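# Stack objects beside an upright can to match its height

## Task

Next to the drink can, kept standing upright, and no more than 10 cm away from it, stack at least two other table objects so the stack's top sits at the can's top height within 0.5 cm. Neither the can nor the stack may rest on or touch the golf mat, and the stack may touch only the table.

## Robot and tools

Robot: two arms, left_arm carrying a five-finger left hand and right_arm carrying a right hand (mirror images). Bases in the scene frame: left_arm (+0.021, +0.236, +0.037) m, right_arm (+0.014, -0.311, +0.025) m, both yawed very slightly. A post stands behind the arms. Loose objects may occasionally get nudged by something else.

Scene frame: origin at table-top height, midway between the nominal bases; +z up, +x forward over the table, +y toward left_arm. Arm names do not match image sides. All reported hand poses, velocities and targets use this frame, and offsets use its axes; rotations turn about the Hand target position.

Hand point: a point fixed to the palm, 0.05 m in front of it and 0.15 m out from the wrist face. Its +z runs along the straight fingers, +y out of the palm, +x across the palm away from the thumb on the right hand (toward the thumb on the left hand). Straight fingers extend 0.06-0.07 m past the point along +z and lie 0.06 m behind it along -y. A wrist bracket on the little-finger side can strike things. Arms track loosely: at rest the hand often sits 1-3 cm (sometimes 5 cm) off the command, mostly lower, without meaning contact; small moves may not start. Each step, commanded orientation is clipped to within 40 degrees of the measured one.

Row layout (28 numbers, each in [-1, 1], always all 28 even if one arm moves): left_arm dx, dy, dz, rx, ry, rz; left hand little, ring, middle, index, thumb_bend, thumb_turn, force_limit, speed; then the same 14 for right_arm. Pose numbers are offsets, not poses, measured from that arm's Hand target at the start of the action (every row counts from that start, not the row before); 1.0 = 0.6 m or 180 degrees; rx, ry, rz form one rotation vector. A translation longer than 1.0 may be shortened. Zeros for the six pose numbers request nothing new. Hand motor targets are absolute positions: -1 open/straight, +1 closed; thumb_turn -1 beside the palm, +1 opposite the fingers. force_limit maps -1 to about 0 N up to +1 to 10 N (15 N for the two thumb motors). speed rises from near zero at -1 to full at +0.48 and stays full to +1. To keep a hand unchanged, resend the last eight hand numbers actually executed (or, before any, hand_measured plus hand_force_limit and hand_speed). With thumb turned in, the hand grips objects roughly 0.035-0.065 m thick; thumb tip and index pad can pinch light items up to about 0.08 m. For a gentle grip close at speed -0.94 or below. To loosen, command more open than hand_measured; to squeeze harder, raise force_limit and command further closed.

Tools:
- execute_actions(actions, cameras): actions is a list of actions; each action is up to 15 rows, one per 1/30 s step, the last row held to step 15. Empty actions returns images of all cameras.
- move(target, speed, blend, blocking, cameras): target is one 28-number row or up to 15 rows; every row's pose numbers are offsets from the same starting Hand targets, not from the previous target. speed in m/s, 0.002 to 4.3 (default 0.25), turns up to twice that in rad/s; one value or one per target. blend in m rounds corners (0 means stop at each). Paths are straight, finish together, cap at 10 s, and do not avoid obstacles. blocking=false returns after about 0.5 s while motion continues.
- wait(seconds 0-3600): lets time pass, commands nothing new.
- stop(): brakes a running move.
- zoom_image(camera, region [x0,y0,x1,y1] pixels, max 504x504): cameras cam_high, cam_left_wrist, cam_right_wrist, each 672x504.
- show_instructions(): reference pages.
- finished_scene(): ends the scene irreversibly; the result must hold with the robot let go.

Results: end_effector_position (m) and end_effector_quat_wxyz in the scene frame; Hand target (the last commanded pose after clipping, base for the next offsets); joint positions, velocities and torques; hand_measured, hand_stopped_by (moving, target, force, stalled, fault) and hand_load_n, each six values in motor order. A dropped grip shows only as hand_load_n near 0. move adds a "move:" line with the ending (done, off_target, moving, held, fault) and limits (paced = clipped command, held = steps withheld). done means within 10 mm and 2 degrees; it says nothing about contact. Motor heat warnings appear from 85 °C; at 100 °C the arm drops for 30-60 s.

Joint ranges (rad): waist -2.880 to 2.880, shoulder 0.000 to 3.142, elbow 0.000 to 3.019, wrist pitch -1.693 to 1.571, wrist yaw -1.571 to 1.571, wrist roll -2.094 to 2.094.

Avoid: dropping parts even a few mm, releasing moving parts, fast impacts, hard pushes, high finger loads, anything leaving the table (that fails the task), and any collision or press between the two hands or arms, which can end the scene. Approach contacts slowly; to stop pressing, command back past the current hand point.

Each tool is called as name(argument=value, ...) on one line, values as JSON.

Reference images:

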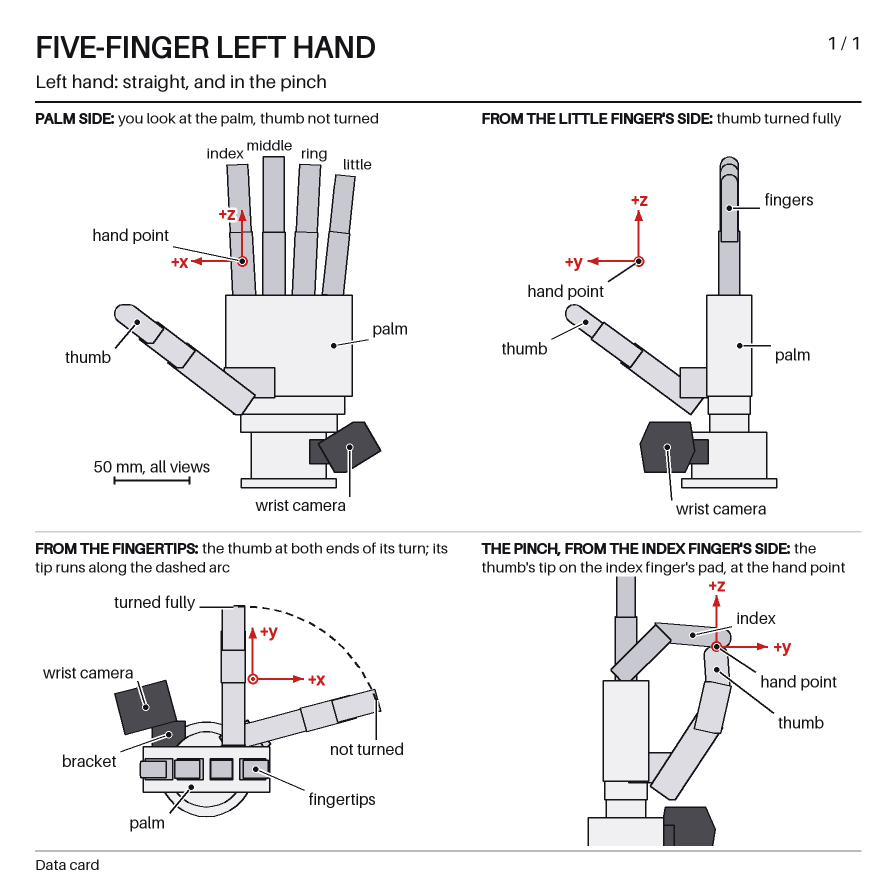

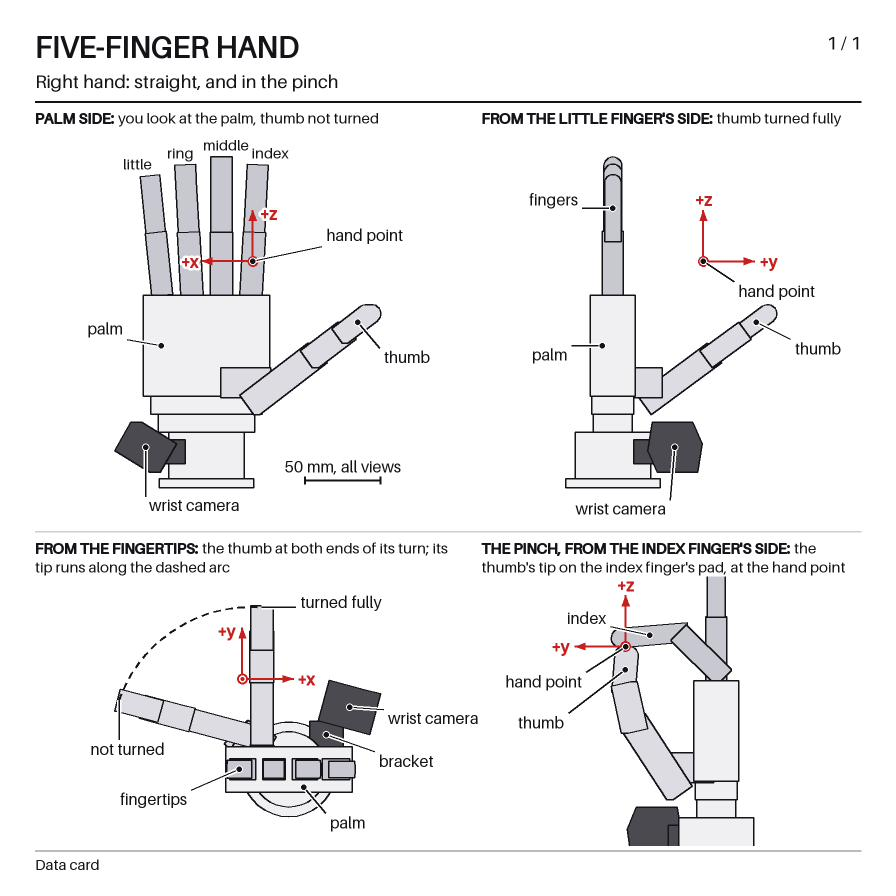

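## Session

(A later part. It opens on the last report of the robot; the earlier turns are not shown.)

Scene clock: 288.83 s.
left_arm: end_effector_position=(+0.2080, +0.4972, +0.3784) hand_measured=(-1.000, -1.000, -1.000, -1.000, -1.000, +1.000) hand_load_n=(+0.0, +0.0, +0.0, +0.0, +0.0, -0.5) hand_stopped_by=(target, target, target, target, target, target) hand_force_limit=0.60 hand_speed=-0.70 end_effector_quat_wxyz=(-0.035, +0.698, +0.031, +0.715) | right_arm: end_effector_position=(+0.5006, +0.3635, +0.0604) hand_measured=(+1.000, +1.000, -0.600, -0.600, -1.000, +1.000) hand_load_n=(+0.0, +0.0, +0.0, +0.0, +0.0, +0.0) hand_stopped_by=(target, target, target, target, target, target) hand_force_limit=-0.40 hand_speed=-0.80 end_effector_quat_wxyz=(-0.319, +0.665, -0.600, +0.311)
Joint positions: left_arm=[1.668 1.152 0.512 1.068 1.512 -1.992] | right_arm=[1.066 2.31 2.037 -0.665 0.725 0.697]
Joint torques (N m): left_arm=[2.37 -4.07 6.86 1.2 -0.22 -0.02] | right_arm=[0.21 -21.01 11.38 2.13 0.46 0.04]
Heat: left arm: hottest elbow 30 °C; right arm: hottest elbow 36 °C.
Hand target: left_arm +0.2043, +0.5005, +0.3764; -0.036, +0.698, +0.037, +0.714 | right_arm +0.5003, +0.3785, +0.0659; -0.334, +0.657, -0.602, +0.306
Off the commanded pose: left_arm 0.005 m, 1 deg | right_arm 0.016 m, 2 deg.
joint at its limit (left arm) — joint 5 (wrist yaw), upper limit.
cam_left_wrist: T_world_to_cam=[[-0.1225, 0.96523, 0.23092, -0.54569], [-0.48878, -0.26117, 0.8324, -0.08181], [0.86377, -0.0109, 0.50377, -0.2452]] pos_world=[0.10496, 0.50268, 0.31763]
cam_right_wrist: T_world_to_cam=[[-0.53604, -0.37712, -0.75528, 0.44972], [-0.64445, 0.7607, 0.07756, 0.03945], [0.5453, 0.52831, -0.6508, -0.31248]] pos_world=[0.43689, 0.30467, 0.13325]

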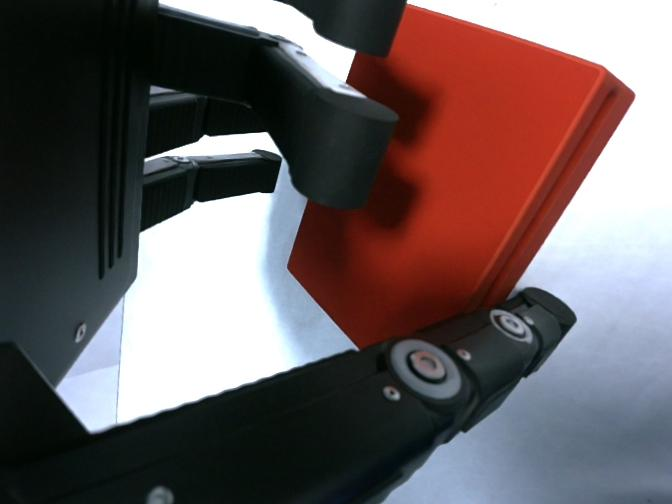

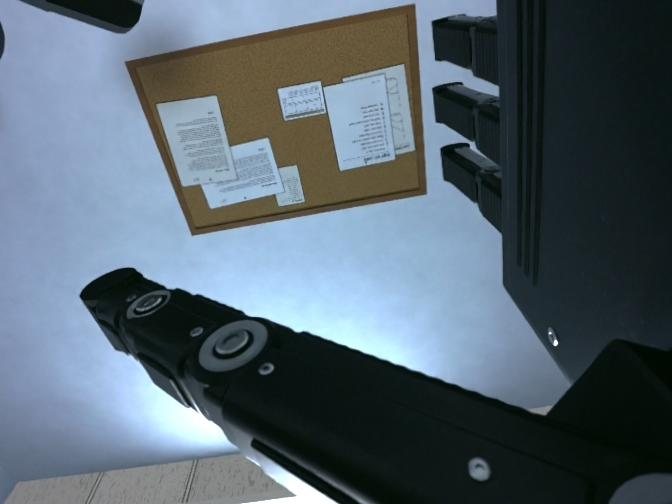

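move(target=[[0,0,0,0,0,0,-1,-1,-1,-1,-1,1,0.6,-0.7, 0.0,0.0,0.1,0,0,0,1,1,-0.6,-0.6,-1,1,-0.4,-0.8],[0,0,0,0,0,0,-1,-1,-1,-1,-1,1,0.6,-0.7, 0.0,-0.068,0.1,0,0,0,1,1,1,-0.6,-1,1,-0.4,0]], speed=0.15, cameras=["all"])

Scene clock: 297.03 s.
left_arm: end_effector_position=(+0.2080, +0.4972, +0.3784) hand_measured=(-1.000, -1.000, -1.000, -1.000, -1.000, +1.000) hand_load_n=(+0.0, +0.0, +0.0, +0.0, +0.0, -0.5) hand_stopped_by=(target, target, target, target, target, target) hand_force_limit=0.60 hand_speed=-0.70 end_effector_quat_wxyz=(-0.035, +0.698, +0.031, +0.715) | right_arm: end_effector_position=(+0.4919, +0.3448, +0.1207) hand_measured=(+1.000, +1.000, +1.000, -0.600, -1.000, +1.000) hand_load_n=(+0.0, +0.0, +0.0, +0.0, +0.0, +0.0) hand_stopped_by=(target, target, target, target, target, target) hand_force_limit=-0.40 hand_speed=0.00 end_effector_quat_wxyz=(-0.332, +0.660, -0.601, +0.305)
Joint positions: left_arm=[1.668 1.152 0.512 1.068 1.512 -1.992] | right_arm=[1.062 2.182 1.961 -0.685 0.716 0.69]
Joint torques (N m): left_arm=[2.32 -4.01 6.84 1.18 -0.22 -0.02] | right_arm=[-1.79 -21.95 8.42 2.18 0.17 -0.18]
Heat: left arm: hottest elbow 30 °C; right arm: hottest elbow 36 °C.
Hand target: left_arm +0.2043, +0.5005, +0.3764; -0.036, +0.698, +0.037, +0.714 | right_arm +0.5002, +0.3378, +0.1259; -0.334, +0.657, -0.602, +0.306
Off the commanded pose: left_arm 0.005 m, 1 deg | right_arm 0.012 m, 0 deg.
joint at its limit (left arm) — joint 5 (wrist yaw), upper limit.
move: off_target (right_arm); target 2's new numbers were sent with right_arm's hand 0.012 m and 0 deg from that target
cam_left_wrist: T_world_to_cam=[[-0.1225, 0.96523, 0.23092, -0.54569], [-0.48878, -0.26117, 0.8324, -0.08181], [0.86377, -0.0109, 0.50377, -0.2452]] pos_world=[0.10496, 0.50268, 0.31763]
cam_right_wrist: T_world_to_cam=[[-0.52599, -0.35937, -0.77084, 0.47434], [-0.64928, 0.75509, 0.09102, 0.04607], [0.54934, 0.54836, -0.6305, -0.26995]] pos_world=[0.4277, 0.28371, 0.19124]

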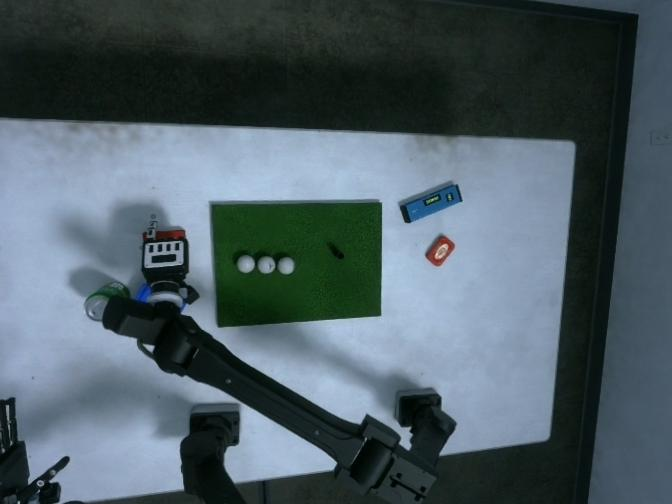

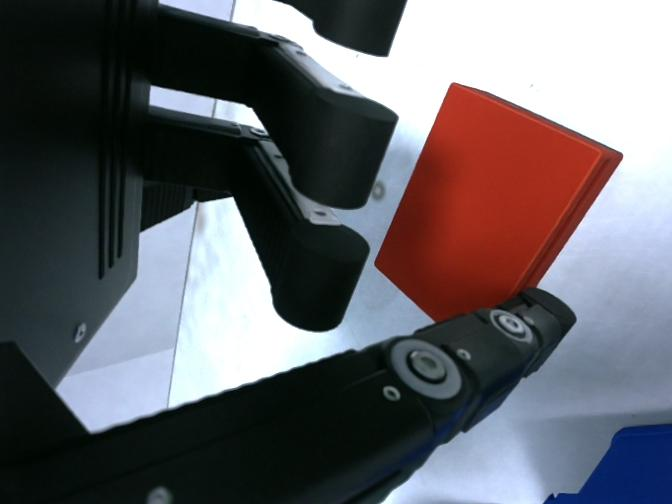

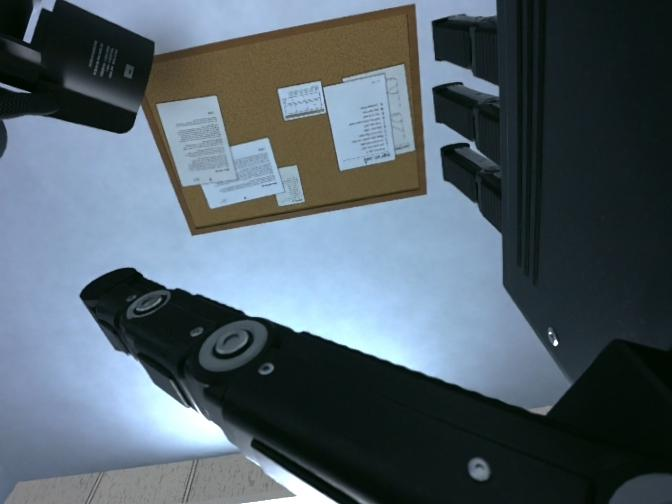

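move(target=[0,0,0,0,0,0,-1,-1,-1,-1,-1,1,0.6,-0.7, 0.01,-0.03,-0.075,0,0,0,1,1,1,-0.6,-1,1,-0.4,0], speed=0.1, cameras=["cam_left_wrist","cam_right_wrist"])

Scene clock: 299.27 s.
left_arm: end_effector_position=(+0.2080, +0.4972, +0.3784) hand_measured=(-1.000, -1.000, -1.000, -1.000, -1.000, +1.000) hand_load_n=(+0.0, +0.0, +0.0, +0.0, +0.0, +0.0) hand_stopped_by=(target, target, target, target, target, target) hand_force_limit=0.60 hand_speed=-0.70 end_effector_quat_wxyz=(-0.035, +0.698, +0.031, +0.715) | right_arm: end_effector_position=(+0.4996, +0.3249, +0.0753) hand_measured=(+1.000, +1.000, +1.000, -0.600, -1.000, +1.000) hand_load_n=(+0.0, +0.0, +0.0, +0.0, +0.0, +0.0) hand_stopped_by=(target, target, target, target, target, target) hand_force_limit=-0.40 hand_speed=0.00 end_effector_quat_wxyz=(-0.330, +0.659, -0.602, +0.306)
Joint positions: left_arm=[1.668 1.152 0.512 1.068 1.512 -1.992] | right_arm=[1.038 2.182 1.836 -0.548 0.703 0.67]
Joint torques (N m): left_arm=[2.37 -4.01 6.84 1.18 -0.21 -0.02] | right_arm=[-1.49 -21.48 8.24 2.25 0.16 -0.14]
Heat: left arm: hottest elbow 30 °C; right arm: hottest elbow 36 °C.
Hand target: left_arm +0.2043, +0.5005, +0.3764; -0.036, +0.698, +0.037, +0.714 | right_arm +0.5062, +0.3198, +0.0808; -0.334, +0.657, -0.602, +0.306
Off the commanded pose: left_arm 0.005 m, 1 deg | right_arm 0.010 m, 0 deg.
joint at its limit (left arm) — joint 5 (wrist yaw), upper limit.
move: done
cam_left_wrist: T_world_to_cam=[[-0.1225, 0.96523, 0.23092, -0.54569], [-0.48878, -0.26117, 0.8324, -0.08181], [0.86377, -0.0109, 0.50377, -0.2452]] pos_world=[0.10496, 0.50268, 0.31763]
cam_right_wrist: T_world_to_cam=[[-0.52828, -0.35812, -0.76985, 0.43697], [-0.64646, 0.75747, 0.09125, 0.06803], [0.55046, 0.54589, -0.63166, -0.29154]] pos_world=[0.4353, 0.26411, 0.14604]

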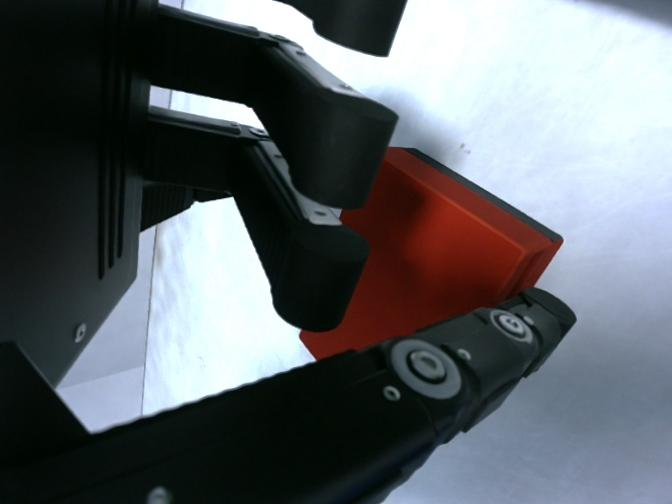

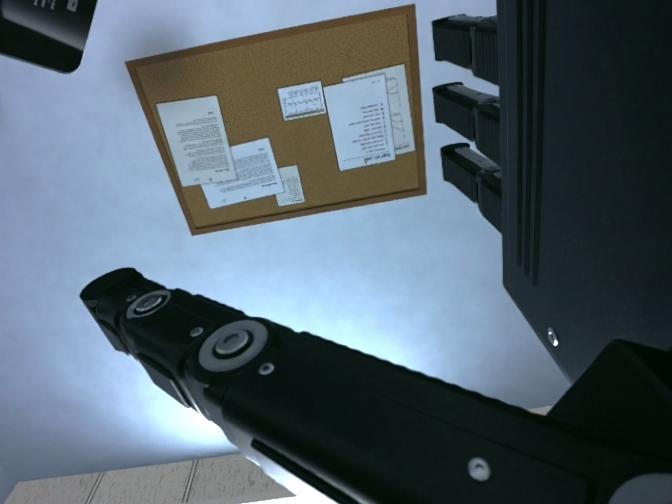

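move(target=[0,0,0,0,0,0,-1,-1,-1,-1,-1,1,0.6,-0.7, 0.0,-0.004,-0.028,0,0,0,1,1,1,-0.6,-1,1,-0.4,0], speed=0.05, cameras=["cam_left_wrist"])

execute_actions(actions=[[[0,0,0,0,0,0,-1,-1,-1,-1,-1,1,0.6,-0.7, 0,0,0,0,0,0,1,1,1,-0.25,-0.75,1,-0.6,-0.9]],[[0,0,0,0,0,0,-1,-1,-1,-1,-1,1,0.6,-0.7, 0,0,0,0,0,0,1,1,1,-0.25,-0.75,1,-0.6,-0.9]],[[0,0,0,0,0,0,-1,-1,-1,-1,-1,1,0.6,-0.7, 0,0,0,0,0,0,1,1,1,-0.25,-0.75,1,-0.6,-0.9]]], cameras=["cam_left_wrist"])

Scene clock: 300.63 s.
left_arm: end_effector_position=(+0.2080, +0.4972, +0.3784) hand_measured=(-1.000, -1.000, -1.000, -1.000, -1.000, +1.000) hand_load_n=(+0.0, +0.0, -0.5, -0.5, +0.0, -0.5) hand_stopped_by=(target, target, target, target, target, target) hand_force_limit=0.60 hand_speed=-0.70 end_effector_quat_wxyz=(-0.035, +0.698, +0.031, +0.715) | right_arm: end_effector_position=(+0.4993, +0.3246, +0.0680) hand_measured=(+1.000, +1.000, +1.000, -0.600, -1.000, +1.000) hand_load_n=(+0.0, +0.0, +0.0, +0.0, +0.0, +0.0) hand_stopped_by=(target, target, target, target, target, target) hand_force_limit=-0.40 hand_speed=0.00 end_effector_quat_wxyz=(-0.336, +0.657, -0.602, +0.304)
Joint positions: left_arm=[1.668 1.152 0.512 1.068 1.512 -1.992] | right_arm=[1.038 2.182 1.81 -0.508 0.701 0.668]
Joint torques (N m): left_arm=[2.37 -4.07 6.84 1.2 -0.21 -0.02] | right_arm=[-1.79 -21.19 7.98 2.26 0.14 -0.17]
Heat: left arm: hottest elbow 30 °C; right arm: hottest elbow 36 °C.
Hand target: left_arm +0.2043, +0.5005, +0.3764; -0.036, +0.698, +0.037, +0.714 | right_arm +0.5063, +0.3174, +0.0641; -0.334, +0.657, -0.602, +0.307
Off the commanded pose: left_arm 0.005 m, 1 deg | right_arm 0.011 m, 0 deg.
joint at its limit (left arm) — joint 5 (wrist yaw), upper limit.
move: off_target (right_arm)
cam_left_wrist: T_world_to_cam=[[-0.1225, 0.96523, 0.23092, -0.54569], [-0.48878, -0.26117, 0.8324, -0.08181], [0.86377, -0.0109, 0.50377, -0.2452]] pos_world=[0.10496, 0.50268, 0.31763]

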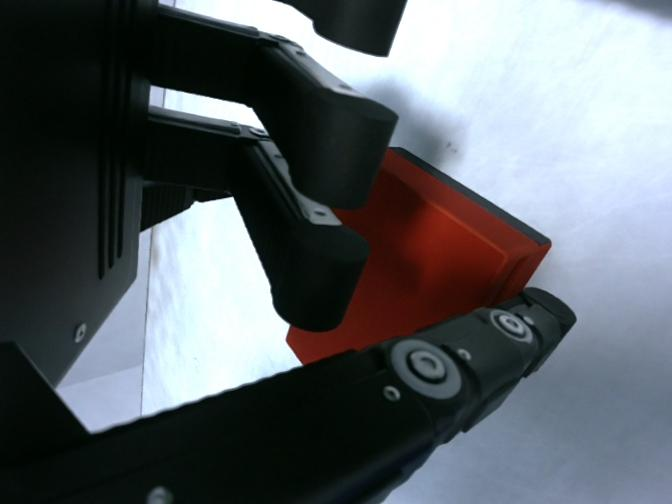

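Scene clock: 302.63 s.
left_arm: end_effector_position=(+0.2080, +0.4972, +0.3784) hand_measured=(-1.000, -1.000, -1.000, -1.000, -1.000, +1.000) hand_load_n=(+0.0, +0.0, +0.0, +0.0, +0.0, -0.5) hand_stopped_by=(target, target, target, target, target, target) hand_force_limit=0.60 hand_speed=-0.70 end_effector_quat_wxyz=(-0.035, +0.698, +0.031, +0.715) | right_arm: end_effector_position=(+0.4991, +0.3247, +0.0678) hand_measured=(+1.000, +1.000, +1.000, -0.250, -0.750, +1.000) hand_load_n=(+0.0, +0.0, +0.0, +0.0, +0.0, +0.0) hand_stopped_by=(target, target, target, target, target, target) hand_force_limit=-0.60 hand_speed=-0.90 end_effector_quat_wxyz=(-0.336, +0.658, -0.602, +0.304)
Joint positions: left_arm=[1.668 1.152 0.512 1.068 1.512 -1.992] | right_arm=[1.038 2.182 1.81 -0.508 0.7 0.667]
Joint torques (N m): left_arm=[2.37 -4.07 6.86 1.2 -0.22 -0.02] | right_arm=[-1.67 -20.42 8.08 2.25 0.2 -0.17]
Heat: left arm: hottest elbow 30 °C; right arm: hottest elbow 36 °C.
Hand target: left_arm +0.2043, +0.5005, +0.3764; -0.036, +0.698, +0.037, +0.714 | right_arm +0.5063, +0.3174, +0.0641; -0.334, +0.657, -0.602, +0.307
Off the commanded pose: left_arm 0.005 m, 1 deg | right_arm 0.011 m, 0 deg.
joint at its limit (left arm) — joint 5 (wrist yaw), upper limit.
cam_left_wrist: T_world_to_cam=[[-0.1225, 0.96523, 0.23092, -0.54569], [-0.48878, -0.26117, 0.8324, -0.08181], [0.86377, -0.0109, 0.50377, -0.2452]] pos_world=[0.10496, 0.50268, 0.31763]

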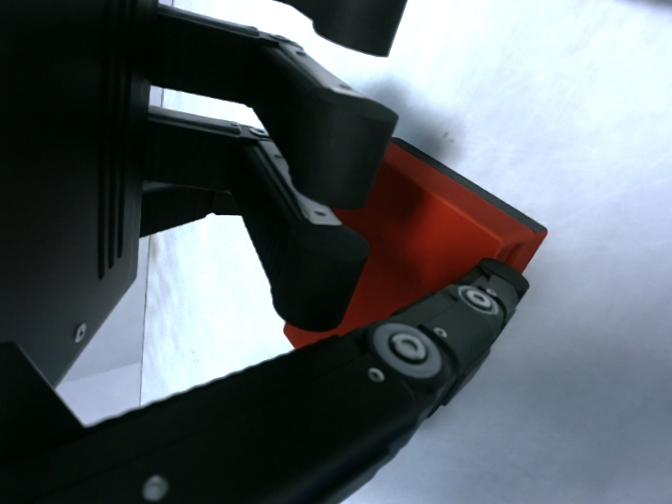

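move(target=[[0,0,0,0,0,0,-1,-1,-1,-1,-1,1,0.6,-0.7, 0.0,0.0,0.005,0,0,0,1,1,1,-0.6,-1,1,-0.6,0],[0,0,0,0,0,0,-1,-1,-1,-1,-1,1,0.6,-0.7, 0.0,0.0,-0.025,0,0,0,1,1,1,-0.6,-1,1,-0.6,0]], speed=0.05, cameras=["cam_left_wrist"])

Scene clock: 304.47 s.
left_arm: end_effector_position=(+0.2080, +0.4972, +0.3784) hand_measured=(-1.000, -1.000, -1.000, -1.000, -1.000, +1.000) hand_load_n=(+0.0, +0.0, +0.0, +0.0, +0.0, -0.5) hand_stopped_by=(target, target, target, target, target, target) hand_force_limit=0.60 hand_speed=-0.70 end_effector_quat_wxyz=(-0.035, +0.698, +0.031, +0.715) | right_arm: end_effector_position=(+0.4997, +0.3258, +0.0649) hand_measured=(+1.000, +1.000, +1.000, -0.600, -1.000, +1.000) hand_load_n=(+0.0, +0.0, +0.0, +0.0, +0.0, +0.0) hand_stopped_by=(target, target, target, target, target, target) hand_force_limit=-0.60 hand_speed=0.00 end_effector_quat_wxyz=(-0.343, +0.654, -0.602, +0.303)
Joint positions: left_arm=[1.668 1.152 0.512 1.068 1.512 -1.992] | right_arm=[1.038 2.182 1.796 -0.478 0.7 0.667]
Joint torques (N m): left_arm=[2.37 -4.01 6.84 1.2 -0.22 -0.02] | right_arm=[-1.73 -19.19 8.02 2.28 0.19 -0.16]
Heat: left arm: hottest elbow 30 °C; right arm: hottest elbow 36 °C.
Hand target: left_arm +0.2043, +0.5005, +0.3764; -0.036, +0.698, +0.037, +0.714 | right_arm +0.5063, +0.3174, +0.0490; -0.334, +0.657, -0.602, +0.307
Off the commanded pose: left_arm 0.005 m, 1 deg | right_arm 0.019 m, 1 deg.
joint at its limit (left arm) — joint 5 (wrist yaw), upper limit.
move: off_target (right_arm)
cam_left_wrist: T_world_to_cam=[[-0.1225, 0.96523, 0.23092, -0.54569], [-0.48878, -0.26117, 0.8324, -0.08181], [0.86377, -0.0109, 0.50377, -0.2452]] pos_world=[0.10496, 0.50268, 0.31763]

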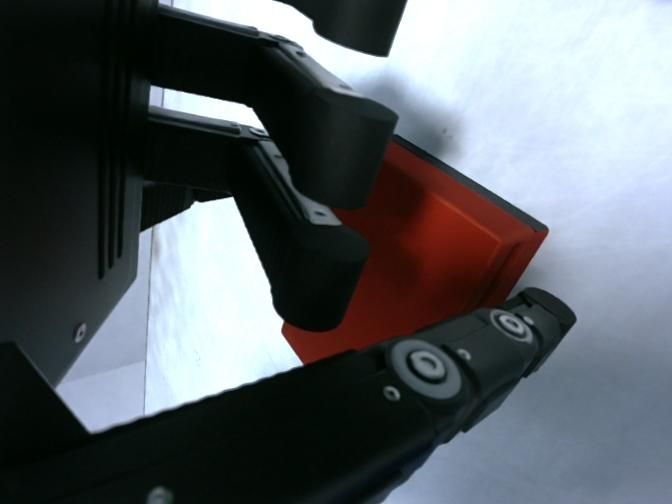

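move(target=[[0,0,0,0,0,0,-1,-1,-1,-1,-1,1,0.6,-0.7, 0.0,0.0,0.07,0,0,0,1,1,1,-0.6,-1,1,-0.6,0],[0,0,0,0,0,0,-1,-1,-1,-1,-1,1,0.6,-0.7, 0.0,0.0,0.02,0,0,0,1,1,1,-0.6,-1,1,-0.6,0]], speed=0.12, cameras=["cam_left_wrist"])

Scene clock: 306.93 s.
left_arm: end_effector_position=(+0.2080, +0.4972, +0.3784) hand_measured=(-1.000, -1.000, -1.000, -1.000, -1.000, +1.000) hand_load_n=(+0.0, +0.0, +0.0, +0.0, +0.0, -0.5) hand_stopped_by=(target, target, target, target, target, target) hand_force_limit=0.60 hand_speed=-0.70 end_effector_quat_wxyz=(-0.035, +0.698, +0.031, +0.715) | right_arm: end_effector_position=(+0.4973, +0.3219, +0.0654) hand_measured=(+1.000, +1.000, +1.000, -0.600, -1.000, +1.000) hand_load_n=(+0.0, +0.0, +0.0, +0.0, +0.0, +0.0) hand_stopped_by=(target, target, target, target, target, target) hand_force_limit=-0.60 hand_speed=0.00 end_effector_quat_wxyz=(-0.335, +0.659, -0.601, +0.304)
Joint positions: left_arm=[1.668 1.152 0.512 1.068 1.512 -1.992] | right_arm=[1.038 2.177 1.796 -0.502 0.7 0.667]
Joint torques (N m): left_arm=[2.37 -4.01 6.84 1.18 -0.21 -0.02] | right_arm=[-1.79 -20.25 8.91 2.22 0.2 -0.17]
Heat: left arm: hottest elbow 30 °C; right arm: hottest elbow 36 °C.
Hand target: left_arm +0.2043, +0.5005, +0.3764; -0.036, +0.698, +0.037, +0.714 | right_arm +0.5063, +0.3174, +0.0610; -0.334, +0.657, -0.602, +0.307
Off the commanded pose: left_arm 0.005 m, 1 deg | right_arm 0.011 m, 0 deg.
joint at its limit (left arm) — joint 5 (wrist yaw), upper limit.
move: off_target (right_arm)
cam_left_wrist: T_world_to_cam=[[-0.1225, 0.96523, 0.23092, -0.54569], [-0.48878, -0.26117, 0.8324, -0.08181], [0.86377, -0.0109, 0.50377, -0.2452]] pos_world=[0.10496, 0.50268, 0.31763]

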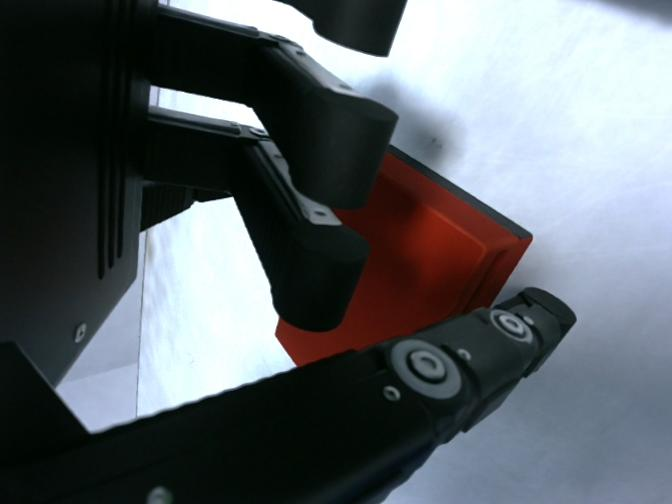

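move(target=[[0,0,0,0,0,0,-1,-1,-1,-1,-1,1,0.6,-0.7, 0.0,0.0,0.08,0,0,0,1,1,1,-0.6,-1,1,-0.6,0],[0,0,0,0,0,0,-1,-1,-1,-1,-1,1,0.6,-0.7, 0.0,0.0,-0.008,0,0,0,1,1,1,-0.6,-1,1,-0.6,0]], speed=0.12, cameras=["cam_left_wrist"])

Scene clock: 309.97 s.
left_arm: end_effector_position=(+0.2080, +0.4972, +0.3784) hand_measured=(-1.000, -1.000, -1.000, -1.000, -1.000, +1.000) hand_load_n=(+0.0, +0.0, +0.0, +0.0, +0.0, +0.0) hand_stopped_by=(target, target, target, target, target, target) hand_force_limit=0.60 hand_speed=-0.70 end_effector_quat_wxyz=(-0.035, +0.698, +0.031, +0.715) | right_arm: end_effector_position=(+0.4987, +0.3242, +0.0738) hand_measured=(+1.000, +1.000, +1.000, -0.600, -1.000, +1.000) hand_load_n=(+0.0, +0.0, +0.0, +0.0, +0.0, +0.0) hand_stopped_by=(target, target, target, target, target, target) hand_force_limit=-0.60 hand_speed=0.00 end_effector_quat_wxyz=(-0.343, +0.654, -0.602, +0.303)
Joint positions: left_arm=[1.668 1.152 0.512 1.068 1.512 -1.992] | right_arm=[1.038 2.168 1.796 -0.492 0.7 0.667]
Joint torques (N m): left_arm=[2.32 -4.07 6.86 1.18 -0.22 -0.02] | right_arm=[-1.73 -18.67 8.44 2.25 0.19 -0.16]
Heat: left arm: hottest elbow 30 °C; right arm: hottest elbow 35 °C.
Hand target: left_arm +0.2043, +0.5005, +0.3764; -0.036, +0.698, +0.037, +0.714 | right_arm +0.5063, +0.3174, +0.0563; -0.334, +0.657, -0.602, +0.306
Off the commanded pose: left_arm 0.005 m, 1 deg | right_arm 0.020 m, 1 deg.
joint at its limit (left arm) — joint 5 (wrist yaw), upper limit.
move: off_target (right_arm)
cam_left_wrist: T_world_to_cam=[[-0.1225, 0.96523, 0.23092, -0.54569], [-0.48878, -0.26117, 0.8324, -0.08181], [0.86377, -0.0109, 0.50377, -0.2452]] pos_world=[0.10496, 0.50268, 0.31763]

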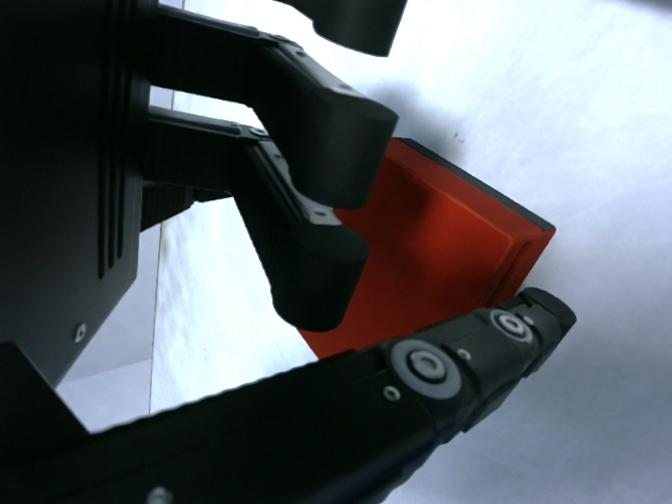

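move(target=[0,0,0,0,0,0,-1,-1,-1,-1,-1,1,0.6,-0.7, -0.005,-0.005,-0.02,0,0,0,1,1,1,-0.6,-1,1,-0.6,0], speed=0.05, cameras=[])

Scene clock: 313.43 s.
left_arm: end_effector_position=(+0.2080, +0.4972, +0.3784) hand_measured=(-1.000, -1.000, -1.000, -1.000, -1.000, +1.000) hand_load_n=(+0.0, +0.0, +0.0, +0.0, +0.0, -0.5) hand_stopped_by=(target, target, target, target, target, target) hand_force_limit=0.60 hand_speed=-0.70 end_effector_quat_wxyz=(-0.035, +0.698, +0.031, +0.715) | right_arm: end_effector_position=(+0.4975, +0.3223, +0.0635) hand_measured=(+1.000, +1.000, +1.000, -0.600, -1.000, +1.000) hand_load_n=(+0.0, +0.0, +0.0, +0.0, +0.0, +0.0) hand_stopped_by=(target, target, target, target, target, target) hand_force_limit=-0.60 hand_speed=0.00 end_effector_quat_wxyz=(-0.344, +0.654, -0.602, +0.302)
Joint positions: left_arm=[1.668 1.152 0.512 1.068 1.512 -1.992] | right_arm=[1.038 2.171 1.771 -0.461 0.7 0.667]
Joint torques (N m): left_arm=[2.37 -4.01 6.84 1.18 -0.21 -0.02] | right_arm=[-1.55 -18.78 7.99 2.19 0.22 -0.15]
Heat: left arm: hottest elbow 30 °C; right arm: hottest elbow 35 °C.
Hand target: left_arm +0.2043, +0.5005, +0.3764; -0.036, +0.698, +0.037, +0.714 | right_arm +0.5033, +0.3144, +0.0443; -0.334, +0.657, -0.602, +0.306
Off the commanded pose: left_arm 0.005 m, 1 deg | right_arm 0.021 m, 1 deg.
joint at its limit (left arm) — joint 5 (wrist yaw), upper limit.
move: off_target (right_arm)

move(target=[0,0,0,0,0,0,-1,-1,-1,-1,-1,1,0.6,-0.7, 0.003,0,-0.012,0,0,0,1,1,1,-0.6,-1,1,-0.6,0], speed=0.05, cameras=["cam_left_wrist","cam_right_wrist"])

Scene clock: 314.60 s.
left_arm: end_effector_position=(+0.2080, +0.4972, +0.3784) hand_measured=(-1.000, -1.000, -1.000, -1.000, -1.000, +1.000) hand_load_n=(+0.0, +0.0, +0.0, +0.0, +0.0, +0.0) hand_stopped_by=(target, target, target, target, target, target) hand_force_limit=0.60 hand_speed=-0.70 end_effector_quat_wxyz=(-0.035, +0.698, +0.031, +0.715) | right_arm: end_effector_position=(+0.4986, +0.3240, +0.0584) hand_measured=(+1.000, +1.000, +1.000, -0.600, -1.000, +1.000) hand_load_n=(+0.0, +0.0, +0.0, +0.0, +0.0, +0.0) hand_stopped_by=(target, target, target, target, target, target) hand_force_limit=-0.60 hand_speed=0.00 end_effector_quat_wxyz=(-0.346, +0.653, -0.602, +0.302)
Joint positions: left_arm=[1.668 1.152 0.512 1.068 1.512 -1.992] | right_arm=[1.038 2.18 1.771 -0.448 0.7 0.667]
Joint torques (N m): left_arm=[2.37 -4.07 6.84 1.2 -0.21 -0.02] | right_arm=[-1.79 -18.67 7.65 2.29 0.16 -0.17]
Heat: left arm: hottest elbow 30 °C; right arm: hottest elbow 35 °C.
Hand target: left_arm +0.2043, +0.5005, +0.3764; -0.036, +0.698, +0.037, +0.714 | right_arm +0.5049, +0.3144, +0.0369; -0.334, +0.657, -0.602, +0.306
Off the commanded pose: left_arm 0.005 m, 1 deg | right_arm 0.024 m, 2 deg.
joint at its limit (left arm) — joint 5 (wrist yaw), upper limit.
move: off_target (right_arm)
cam_left_wrist: T_world_to_cam=[[-0.1225, 0.96523, 0.23092, -0.54569], [-0.48878, -0.26117, 0.8324, -0.08181], [0.86377, -0.0109, 0.50377, -0.2452]] pos_world=[0.10496, 0.50268, 0.31763]
cam_right_wrist: T_world_to_cam=[[-0.51295, -0.33684, -0.78957, 0.40971], [-0.651, 0.75218, 0.10204, 0.07288], [0.55953, 0.56636, -0.60512, -0.31386]] pos_world=[0.43322, 0.26094, 0.12613]

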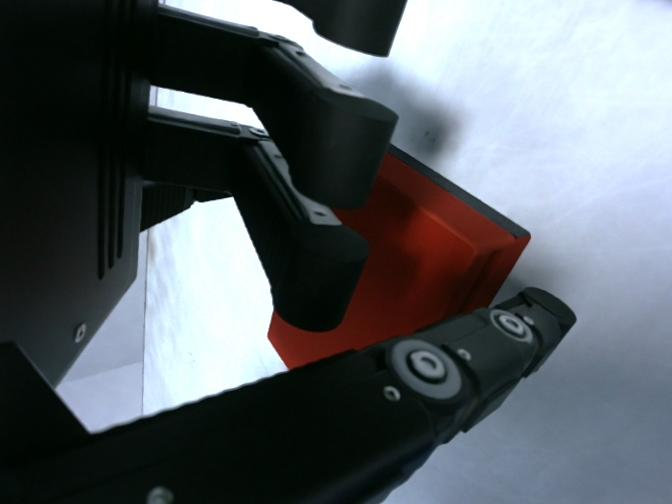

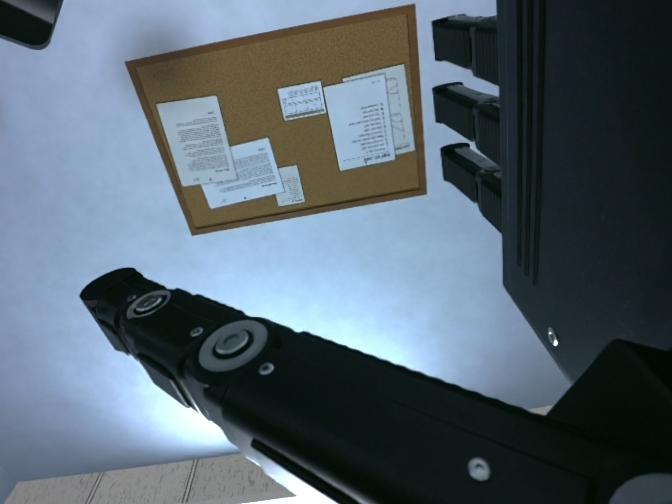

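execute_actions(actions=[[[0,0,0,0,0,0,-1,-1,-1,-1,-1,1,0.6,-0.7, 0,0,0,0,0,0,1,1,1,-0.15,-0.7,1,-0.6,-0.9]],[[0,0,0,0,0,0,-1,-1,-1,-1,-1,1,0.6,-0.7, 0,0,0,0,0,0,1,1,1,-0.15,-0.7,1,-0.6,-0.9]],[[0,0,0,0,0,0,-1,-1,-1,-1,-1,1,0.6,-0.7, 0,0,0,0,0,0,1,1,1,-0.15,-0.7,1,-0.6,-0.9]],[[0,0,0,0,0,0,-1,-1,-1,-1,-1,1,0.6,-0.7, 0,0,0,0,0,0,1,1,1,-0.15,-0.7,1,-0.6,-0.9]]], cameras=["cam_left_wrist"])

Scene clock: 317.37 s.
left_arm: end_effector_position=(+0.2080, +0.4972, +0.3784) hand_measured=(-1.000, -1.000, -1.000, -1.000, -1.000, +1.000) hand_load_n=(+0.5, +0.0, +0.0, +0.0, +0.0, +0.0) hand_stopped_by=(target, target, target, target, target, target) hand_force_limit=0.60 hand_speed=-0.70 end_effector_quat_wxyz=(-0.035, +0.698, +0.031, +0.715) | right_arm: end_effector_position=(+0.4987, +0.3245, +0.0584) hand_measured=(+1.000, +1.000, +1.000, -0.210, -0.800, +1.000) hand_load_n=(+0.0, +0.0, +0.0, +2.5, +2.5, +0.0) hand_stopped_by=(target, target, target, force, force, target) hand_force_limit=-0.60 hand_speed=-0.90 end_effector_quat_wxyz=(-0.347, +0.653, -0.602, +0.301)
Joint positions: left_arm=[1.668 1.152 0.512 1.068 1.512 -1.992] | right_arm=[1.038 2.181 1.771 -0.446 0.699 0.667]
Joint torques (N m): left_arm=[2.37 -4.07 6.86 1.18 -0.22 -0.02] | right_arm=[-1.79 -18.43 7.91 2.21 0.2 -0.17]
Heat: left arm: hottest elbow 30 °C; right arm: hottest elbow 35 °C.
Hand target: left_arm +0.2043, +0.5005, +0.3764; -0.036, +0.698, +0.037, +0.714 | right_arm +0.5049, +0.3145, +0.0370; -0.334, +0.657, -0.602, +0.306
Off the commanded pose: left_arm 0.005 m, 1 deg | right_arm 0.025 m, 2 deg.
joint at its limit (left arm) — joint 5 (wrist yaw), upper limit.
cam_left_wrist: T_world_to_cam=[[-0.1225, 0.96523, 0.23092, -0.54569], [-0.48878, -0.26117, 0.8324, -0.08181], [0.86377, -0.0109, 0.50377, -0.2452]] pos_world=[0.10496, 0.50268, 0.31763]

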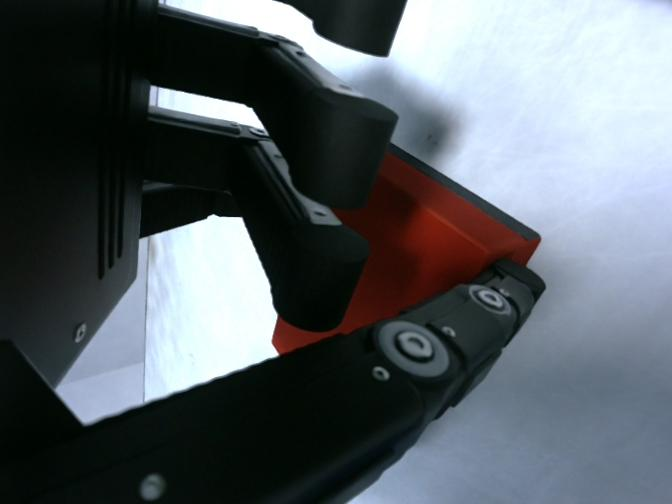

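move(target=[0,0,0,0,0,0,-1,-1,-1,-1,-1,1,0.6,-0.7, 0,0.02,0.14,0,0,0,1,1,1,-0.15,-0.7,1,-0.6,-0.9], speed=0.08, cameras=["cam_left_wrist","cam_high"])

Scene clock: 319.77 s.
left_arm: end_effector_position=(+0.2080, +0.4972, +0.3784) hand_measured=(-1.000, -1.000, -1.000, -1.000, -1.000, +1.000) hand_load_n=(+0.0, +0.0, +0.0, +0.0, +0.0, +0.0) hand_stopped_by=(target, target, target, target, target, target) hand_force_limit=0.60 hand_speed=-0.70 end_effector_quat_wxyz=(-0.035, +0.698, +0.031, +0.715) | right_arm: end_effector_position=(+0.4879, +0.3071, +0.0644) hand_measured=(+1.000, +1.000, +1.000, -0.210, -0.800, +1.000) hand_load_n=(+0.0, +0.0, +0.0, +1.5, +1.5, -0.5) hand_stopped_by=(target, target, target, force, force, target) hand_force_limit=-0.60 hand_speed=-0.90 end_effector_quat_wxyz=(-0.295, +0.678, -0.597, +0.311)
Joint positions: left_arm=[1.668 1.152 0.512 1.068 1.512 -1.992] | right_arm=[1.038 2.173 1.821 -0.621 0.699 0.667]
Joint torques (N m): left_arm=[2.37 -4.07 6.84 1.2 -0.21 -0.02] | right_arm=[-0.97 -23.24 13.79 1.16 0.46 -0.1]
Heat: left arm: hottest elbow 30 °C; right arm: hottest elbow 35 °C.
Hand target: left_arm +0.2043, +0.5005, +0.3764; -0.036, +0.698, +0.037, +0.714 | right_arm +0.5049, +0.3265, +0.1211; -0.334, +0.657, -0.602, +0.306
Off the commanded pose: left_arm 0.005 m, 1 deg | right_arm 0.062 m, 5 deg.
joint at its limit (left arm) — joint 5 (wrist yaw), upper limit.
move: off_target (right_arm)
cam_left_wrist: T_world_to_cam=[[-0.1225, 0.96523, 0.23092, -0.54569], [-0.48878, -0.26117, 0.8324, -0.08181], [0.86377, -0.0109, 0.50377, -0.2452]] pos_world=[0.10496, 0.50268, 0.31763]
Images, in order (width x height): cam_high 672x504, cam_left_wrist 672x504.

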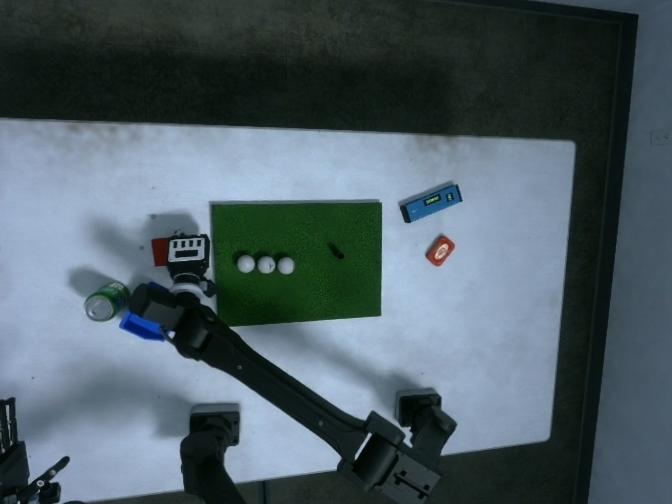

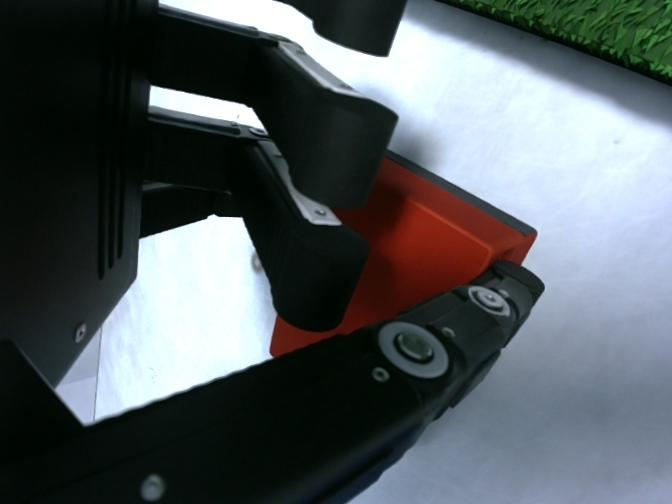

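move(target=[0,0,0,0,0,0,-1,-1,-1,-1,-1,1,0.6,-0.7, 0,0.03,0.05,0,0,0,1,1,1,-0.15,-0.7,1,-0.6,-0.9], speed=0.08, cameras=["cam_left_wrist","cam_high"])

Scene clock: 323.70 s.
left_arm: end_effector_position=(+0.2080, +0.4972, +0.3784) hand_measured=(-1.000, -1.000, -1.000, -1.000, -1.000, +1.000) hand_load_n=(+0.0, +0.0, +0.0, +0.0, +0.0, -0.5) hand_stopped_by=(target, target, target, target, target, target) hand_force_limit=0.60 hand_speed=-0.70 end_effector_quat_wxyz=(-0.035, +0.698, +0.031, +0.715) | right_arm: end_effector_position=(+0.5017, +0.3266, +0.1245) hand_measured=(+1.000, +1.000, +1.000, -0.210, -0.800, +1.000) hand_load_n=(+0.0, +0.0, +0.0, +0.0, +0.0, +0.0) hand_stopped_by=(target, target, target, force, force, target) hand_force_limit=-0.60 hand_speed=-0.90 end_effector_quat_wxyz=(-0.311, +0.669, -0.599, +0.311)
Joint positions: left_arm=[1.668 1.152 0.512 1.068 1.512 -1.992] | right_arm=[1.038 2.173 1.971 -0.734 0.706 0.667]
Joint torques (N m): left_arm=[2.37 -4.07 6.84 1.18 -0.21 -0.02] | right_arm=[0.09 -20.66 13.56 1.26 0.44 0.03]
Heat: left arm: hottest elbow 30 °C; right arm: hottest elbow 36 °C.
Hand target: left_arm +0.2043, +0.5005, +0.3764; -0.036, +0.698, +0.037, +0.714 | right_arm +0.5049, +0.3445, +0.1512; -0.334, +0.657, -0.602, +0.306
Off the commanded pose: left_arm 0.005 m, 1 deg | right_arm 0.032 m, 3 deg.
joint at its limit (left arm) — joint 5 (wrist yaw), upper limit.
move: off_target (right_arm)
cam_left_wrist: T_world_to_cam=[[-0.1225, 0.96523, 0.23092, -0.54569], [-0.48878, -0.26117, 0.8324, -0.08181], [0.86377, -0.0109, 0.50377, -0.2452]] pos_world=[0.10496, 0.50268, 0.31763]
Images, in order (width x height): cam_high 672x504, cam_left_wrist 672x504.

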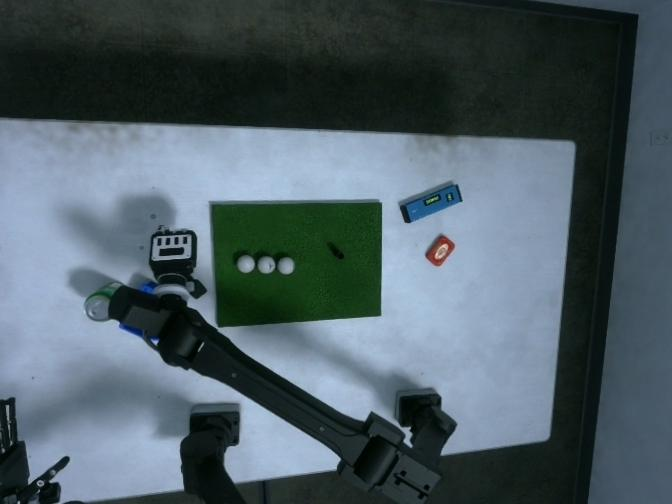

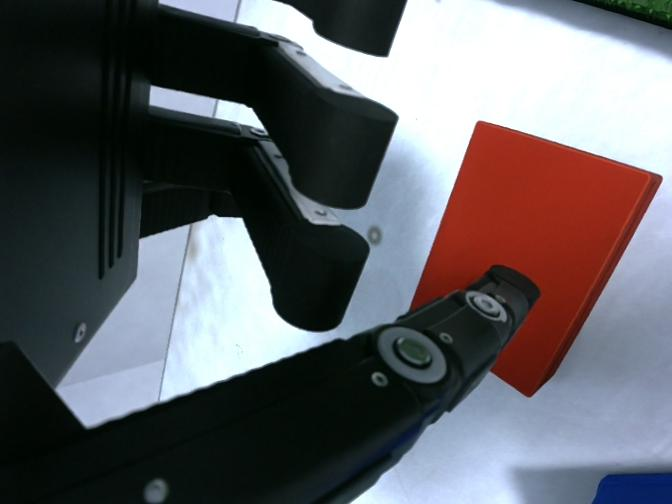

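move(target=[0,0,0,0,0,0,-1,-1,-1,-1,-1,1,0.6,-0.7, -0.1,-0.15,0.1,0,0,0,1,1,1,-0.6,-1,1,-0.6,0], speed=0.2, cameras=["all"])

Scene clock: 332.43 s.
left_arm: end_effector_position=(+0.2080, +0.4972, +0.3784) hand_measured=(-1.000, -1.000, -1.000, -1.000, -1.000, +1.000) hand_load_n=(+0.0, +0.0, +0.0, +0.0, -0.5, +0.0) hand_stopped_by=(target, target, target, target, target, target) hand_force_limit=0.60 hand_speed=-0.70 end_effector_quat_wxyz=(-0.035, +0.698, +0.031, +0.715) | right_arm: end_effector_position=(+0.4525, +0.2483, +0.2137) hand_measured=(+1.000, +1.000, +1.000, -0.600, -1.000, +1.000) hand_load_n=(+0.0, +0.0, +0.0, +0.0, +0.5, +0.0) hand_stopped_by=(target, target, target, target, target, target) hand_force_limit=-0.60 hand_speed=0.00 end_effector_quat_wxyz=(-0.329, +0.658, -0.603, +0.310)
Joint positions: left_arm=[1.668 1.152 0.512 1.068 1.512 -1.992] | right_arm=[1.04 1.843 1.669 -0.724 0.713 0.674]
Joint torques (N m): left_arm=[2.37 -4.07 6.84 1.2 -0.21 -0.02] | right_arm=[0.62 -17.2 8.43 2.17 0.41 0.04]
Heat: left arm: hottest elbow 30 °C; right arm: hottest elbow 37 °C.
Hand target: left_arm +0.2043, +0.5005, +0.3764; -0.036, +0.698, +0.037, +0.714 | right_arm +0.4450, +0.2545, +0.2111; -0.334, +0.657, -0.602, +0.307
Off the commanded pose: left_arm 0.005 m, 1 deg | right_arm 0.010 m, 1 deg.
joint at its limit (left arm) — joint 5 (wrist yaw), upper limit.
move: done
cam_left_wrist: T_world_to_cam=[[-0.1225, 0.96523, 0.23092, -0.54569], [-0.48878, -0.26117, 0.8324, -0.08181], [0.86377, -0.0109, 0.50377, -0.2452]] pos_world=[0.10496, 0.50268, 0.31763]
cam_right_wrist: T_world_to_cam=[[-0.52769, -0.35854, -0.77006, 0.49103], [-0.64189, 0.76207, 0.08504, 0.08105], [0.55635, 0.53917, -0.63228, -0.13726]] pos_world=[0.3875, 0.1883, 0.28444]

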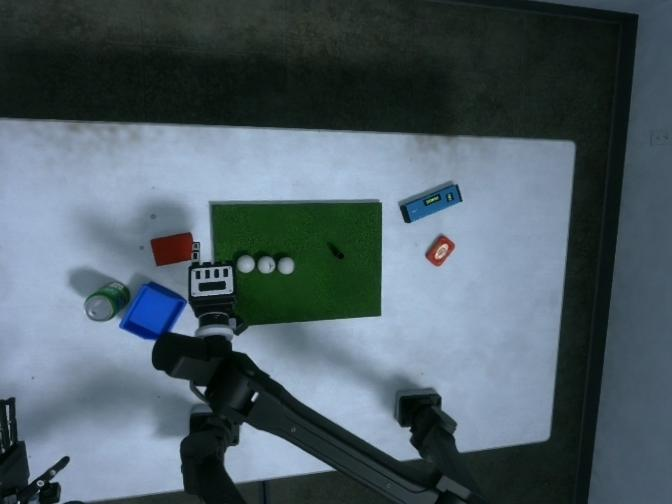

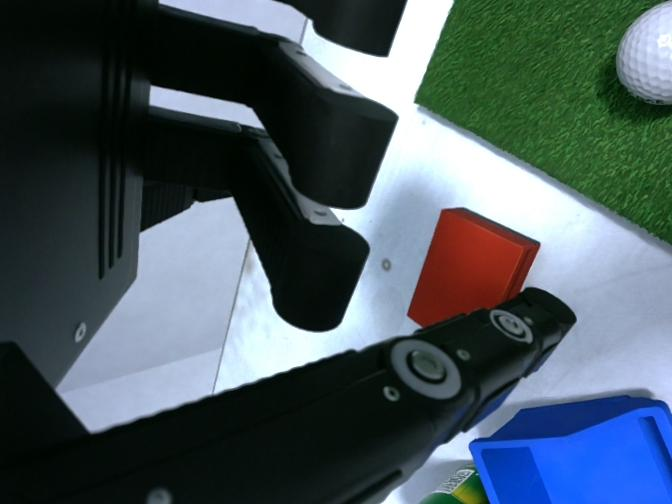

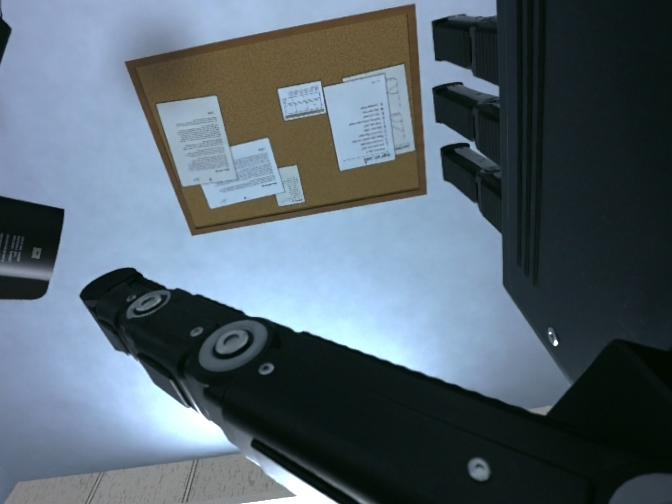

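zoom_image(camera="cam_high", region=[70, 210, 230, 350])

Scaled by 3.150.

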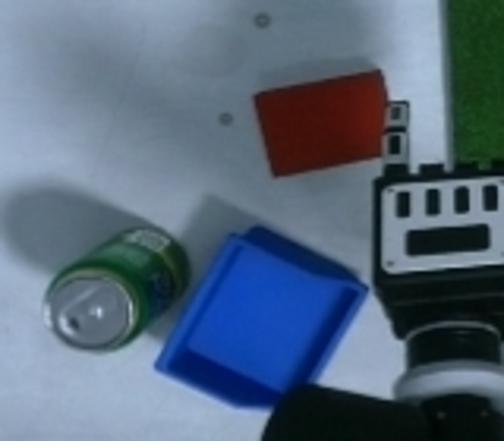

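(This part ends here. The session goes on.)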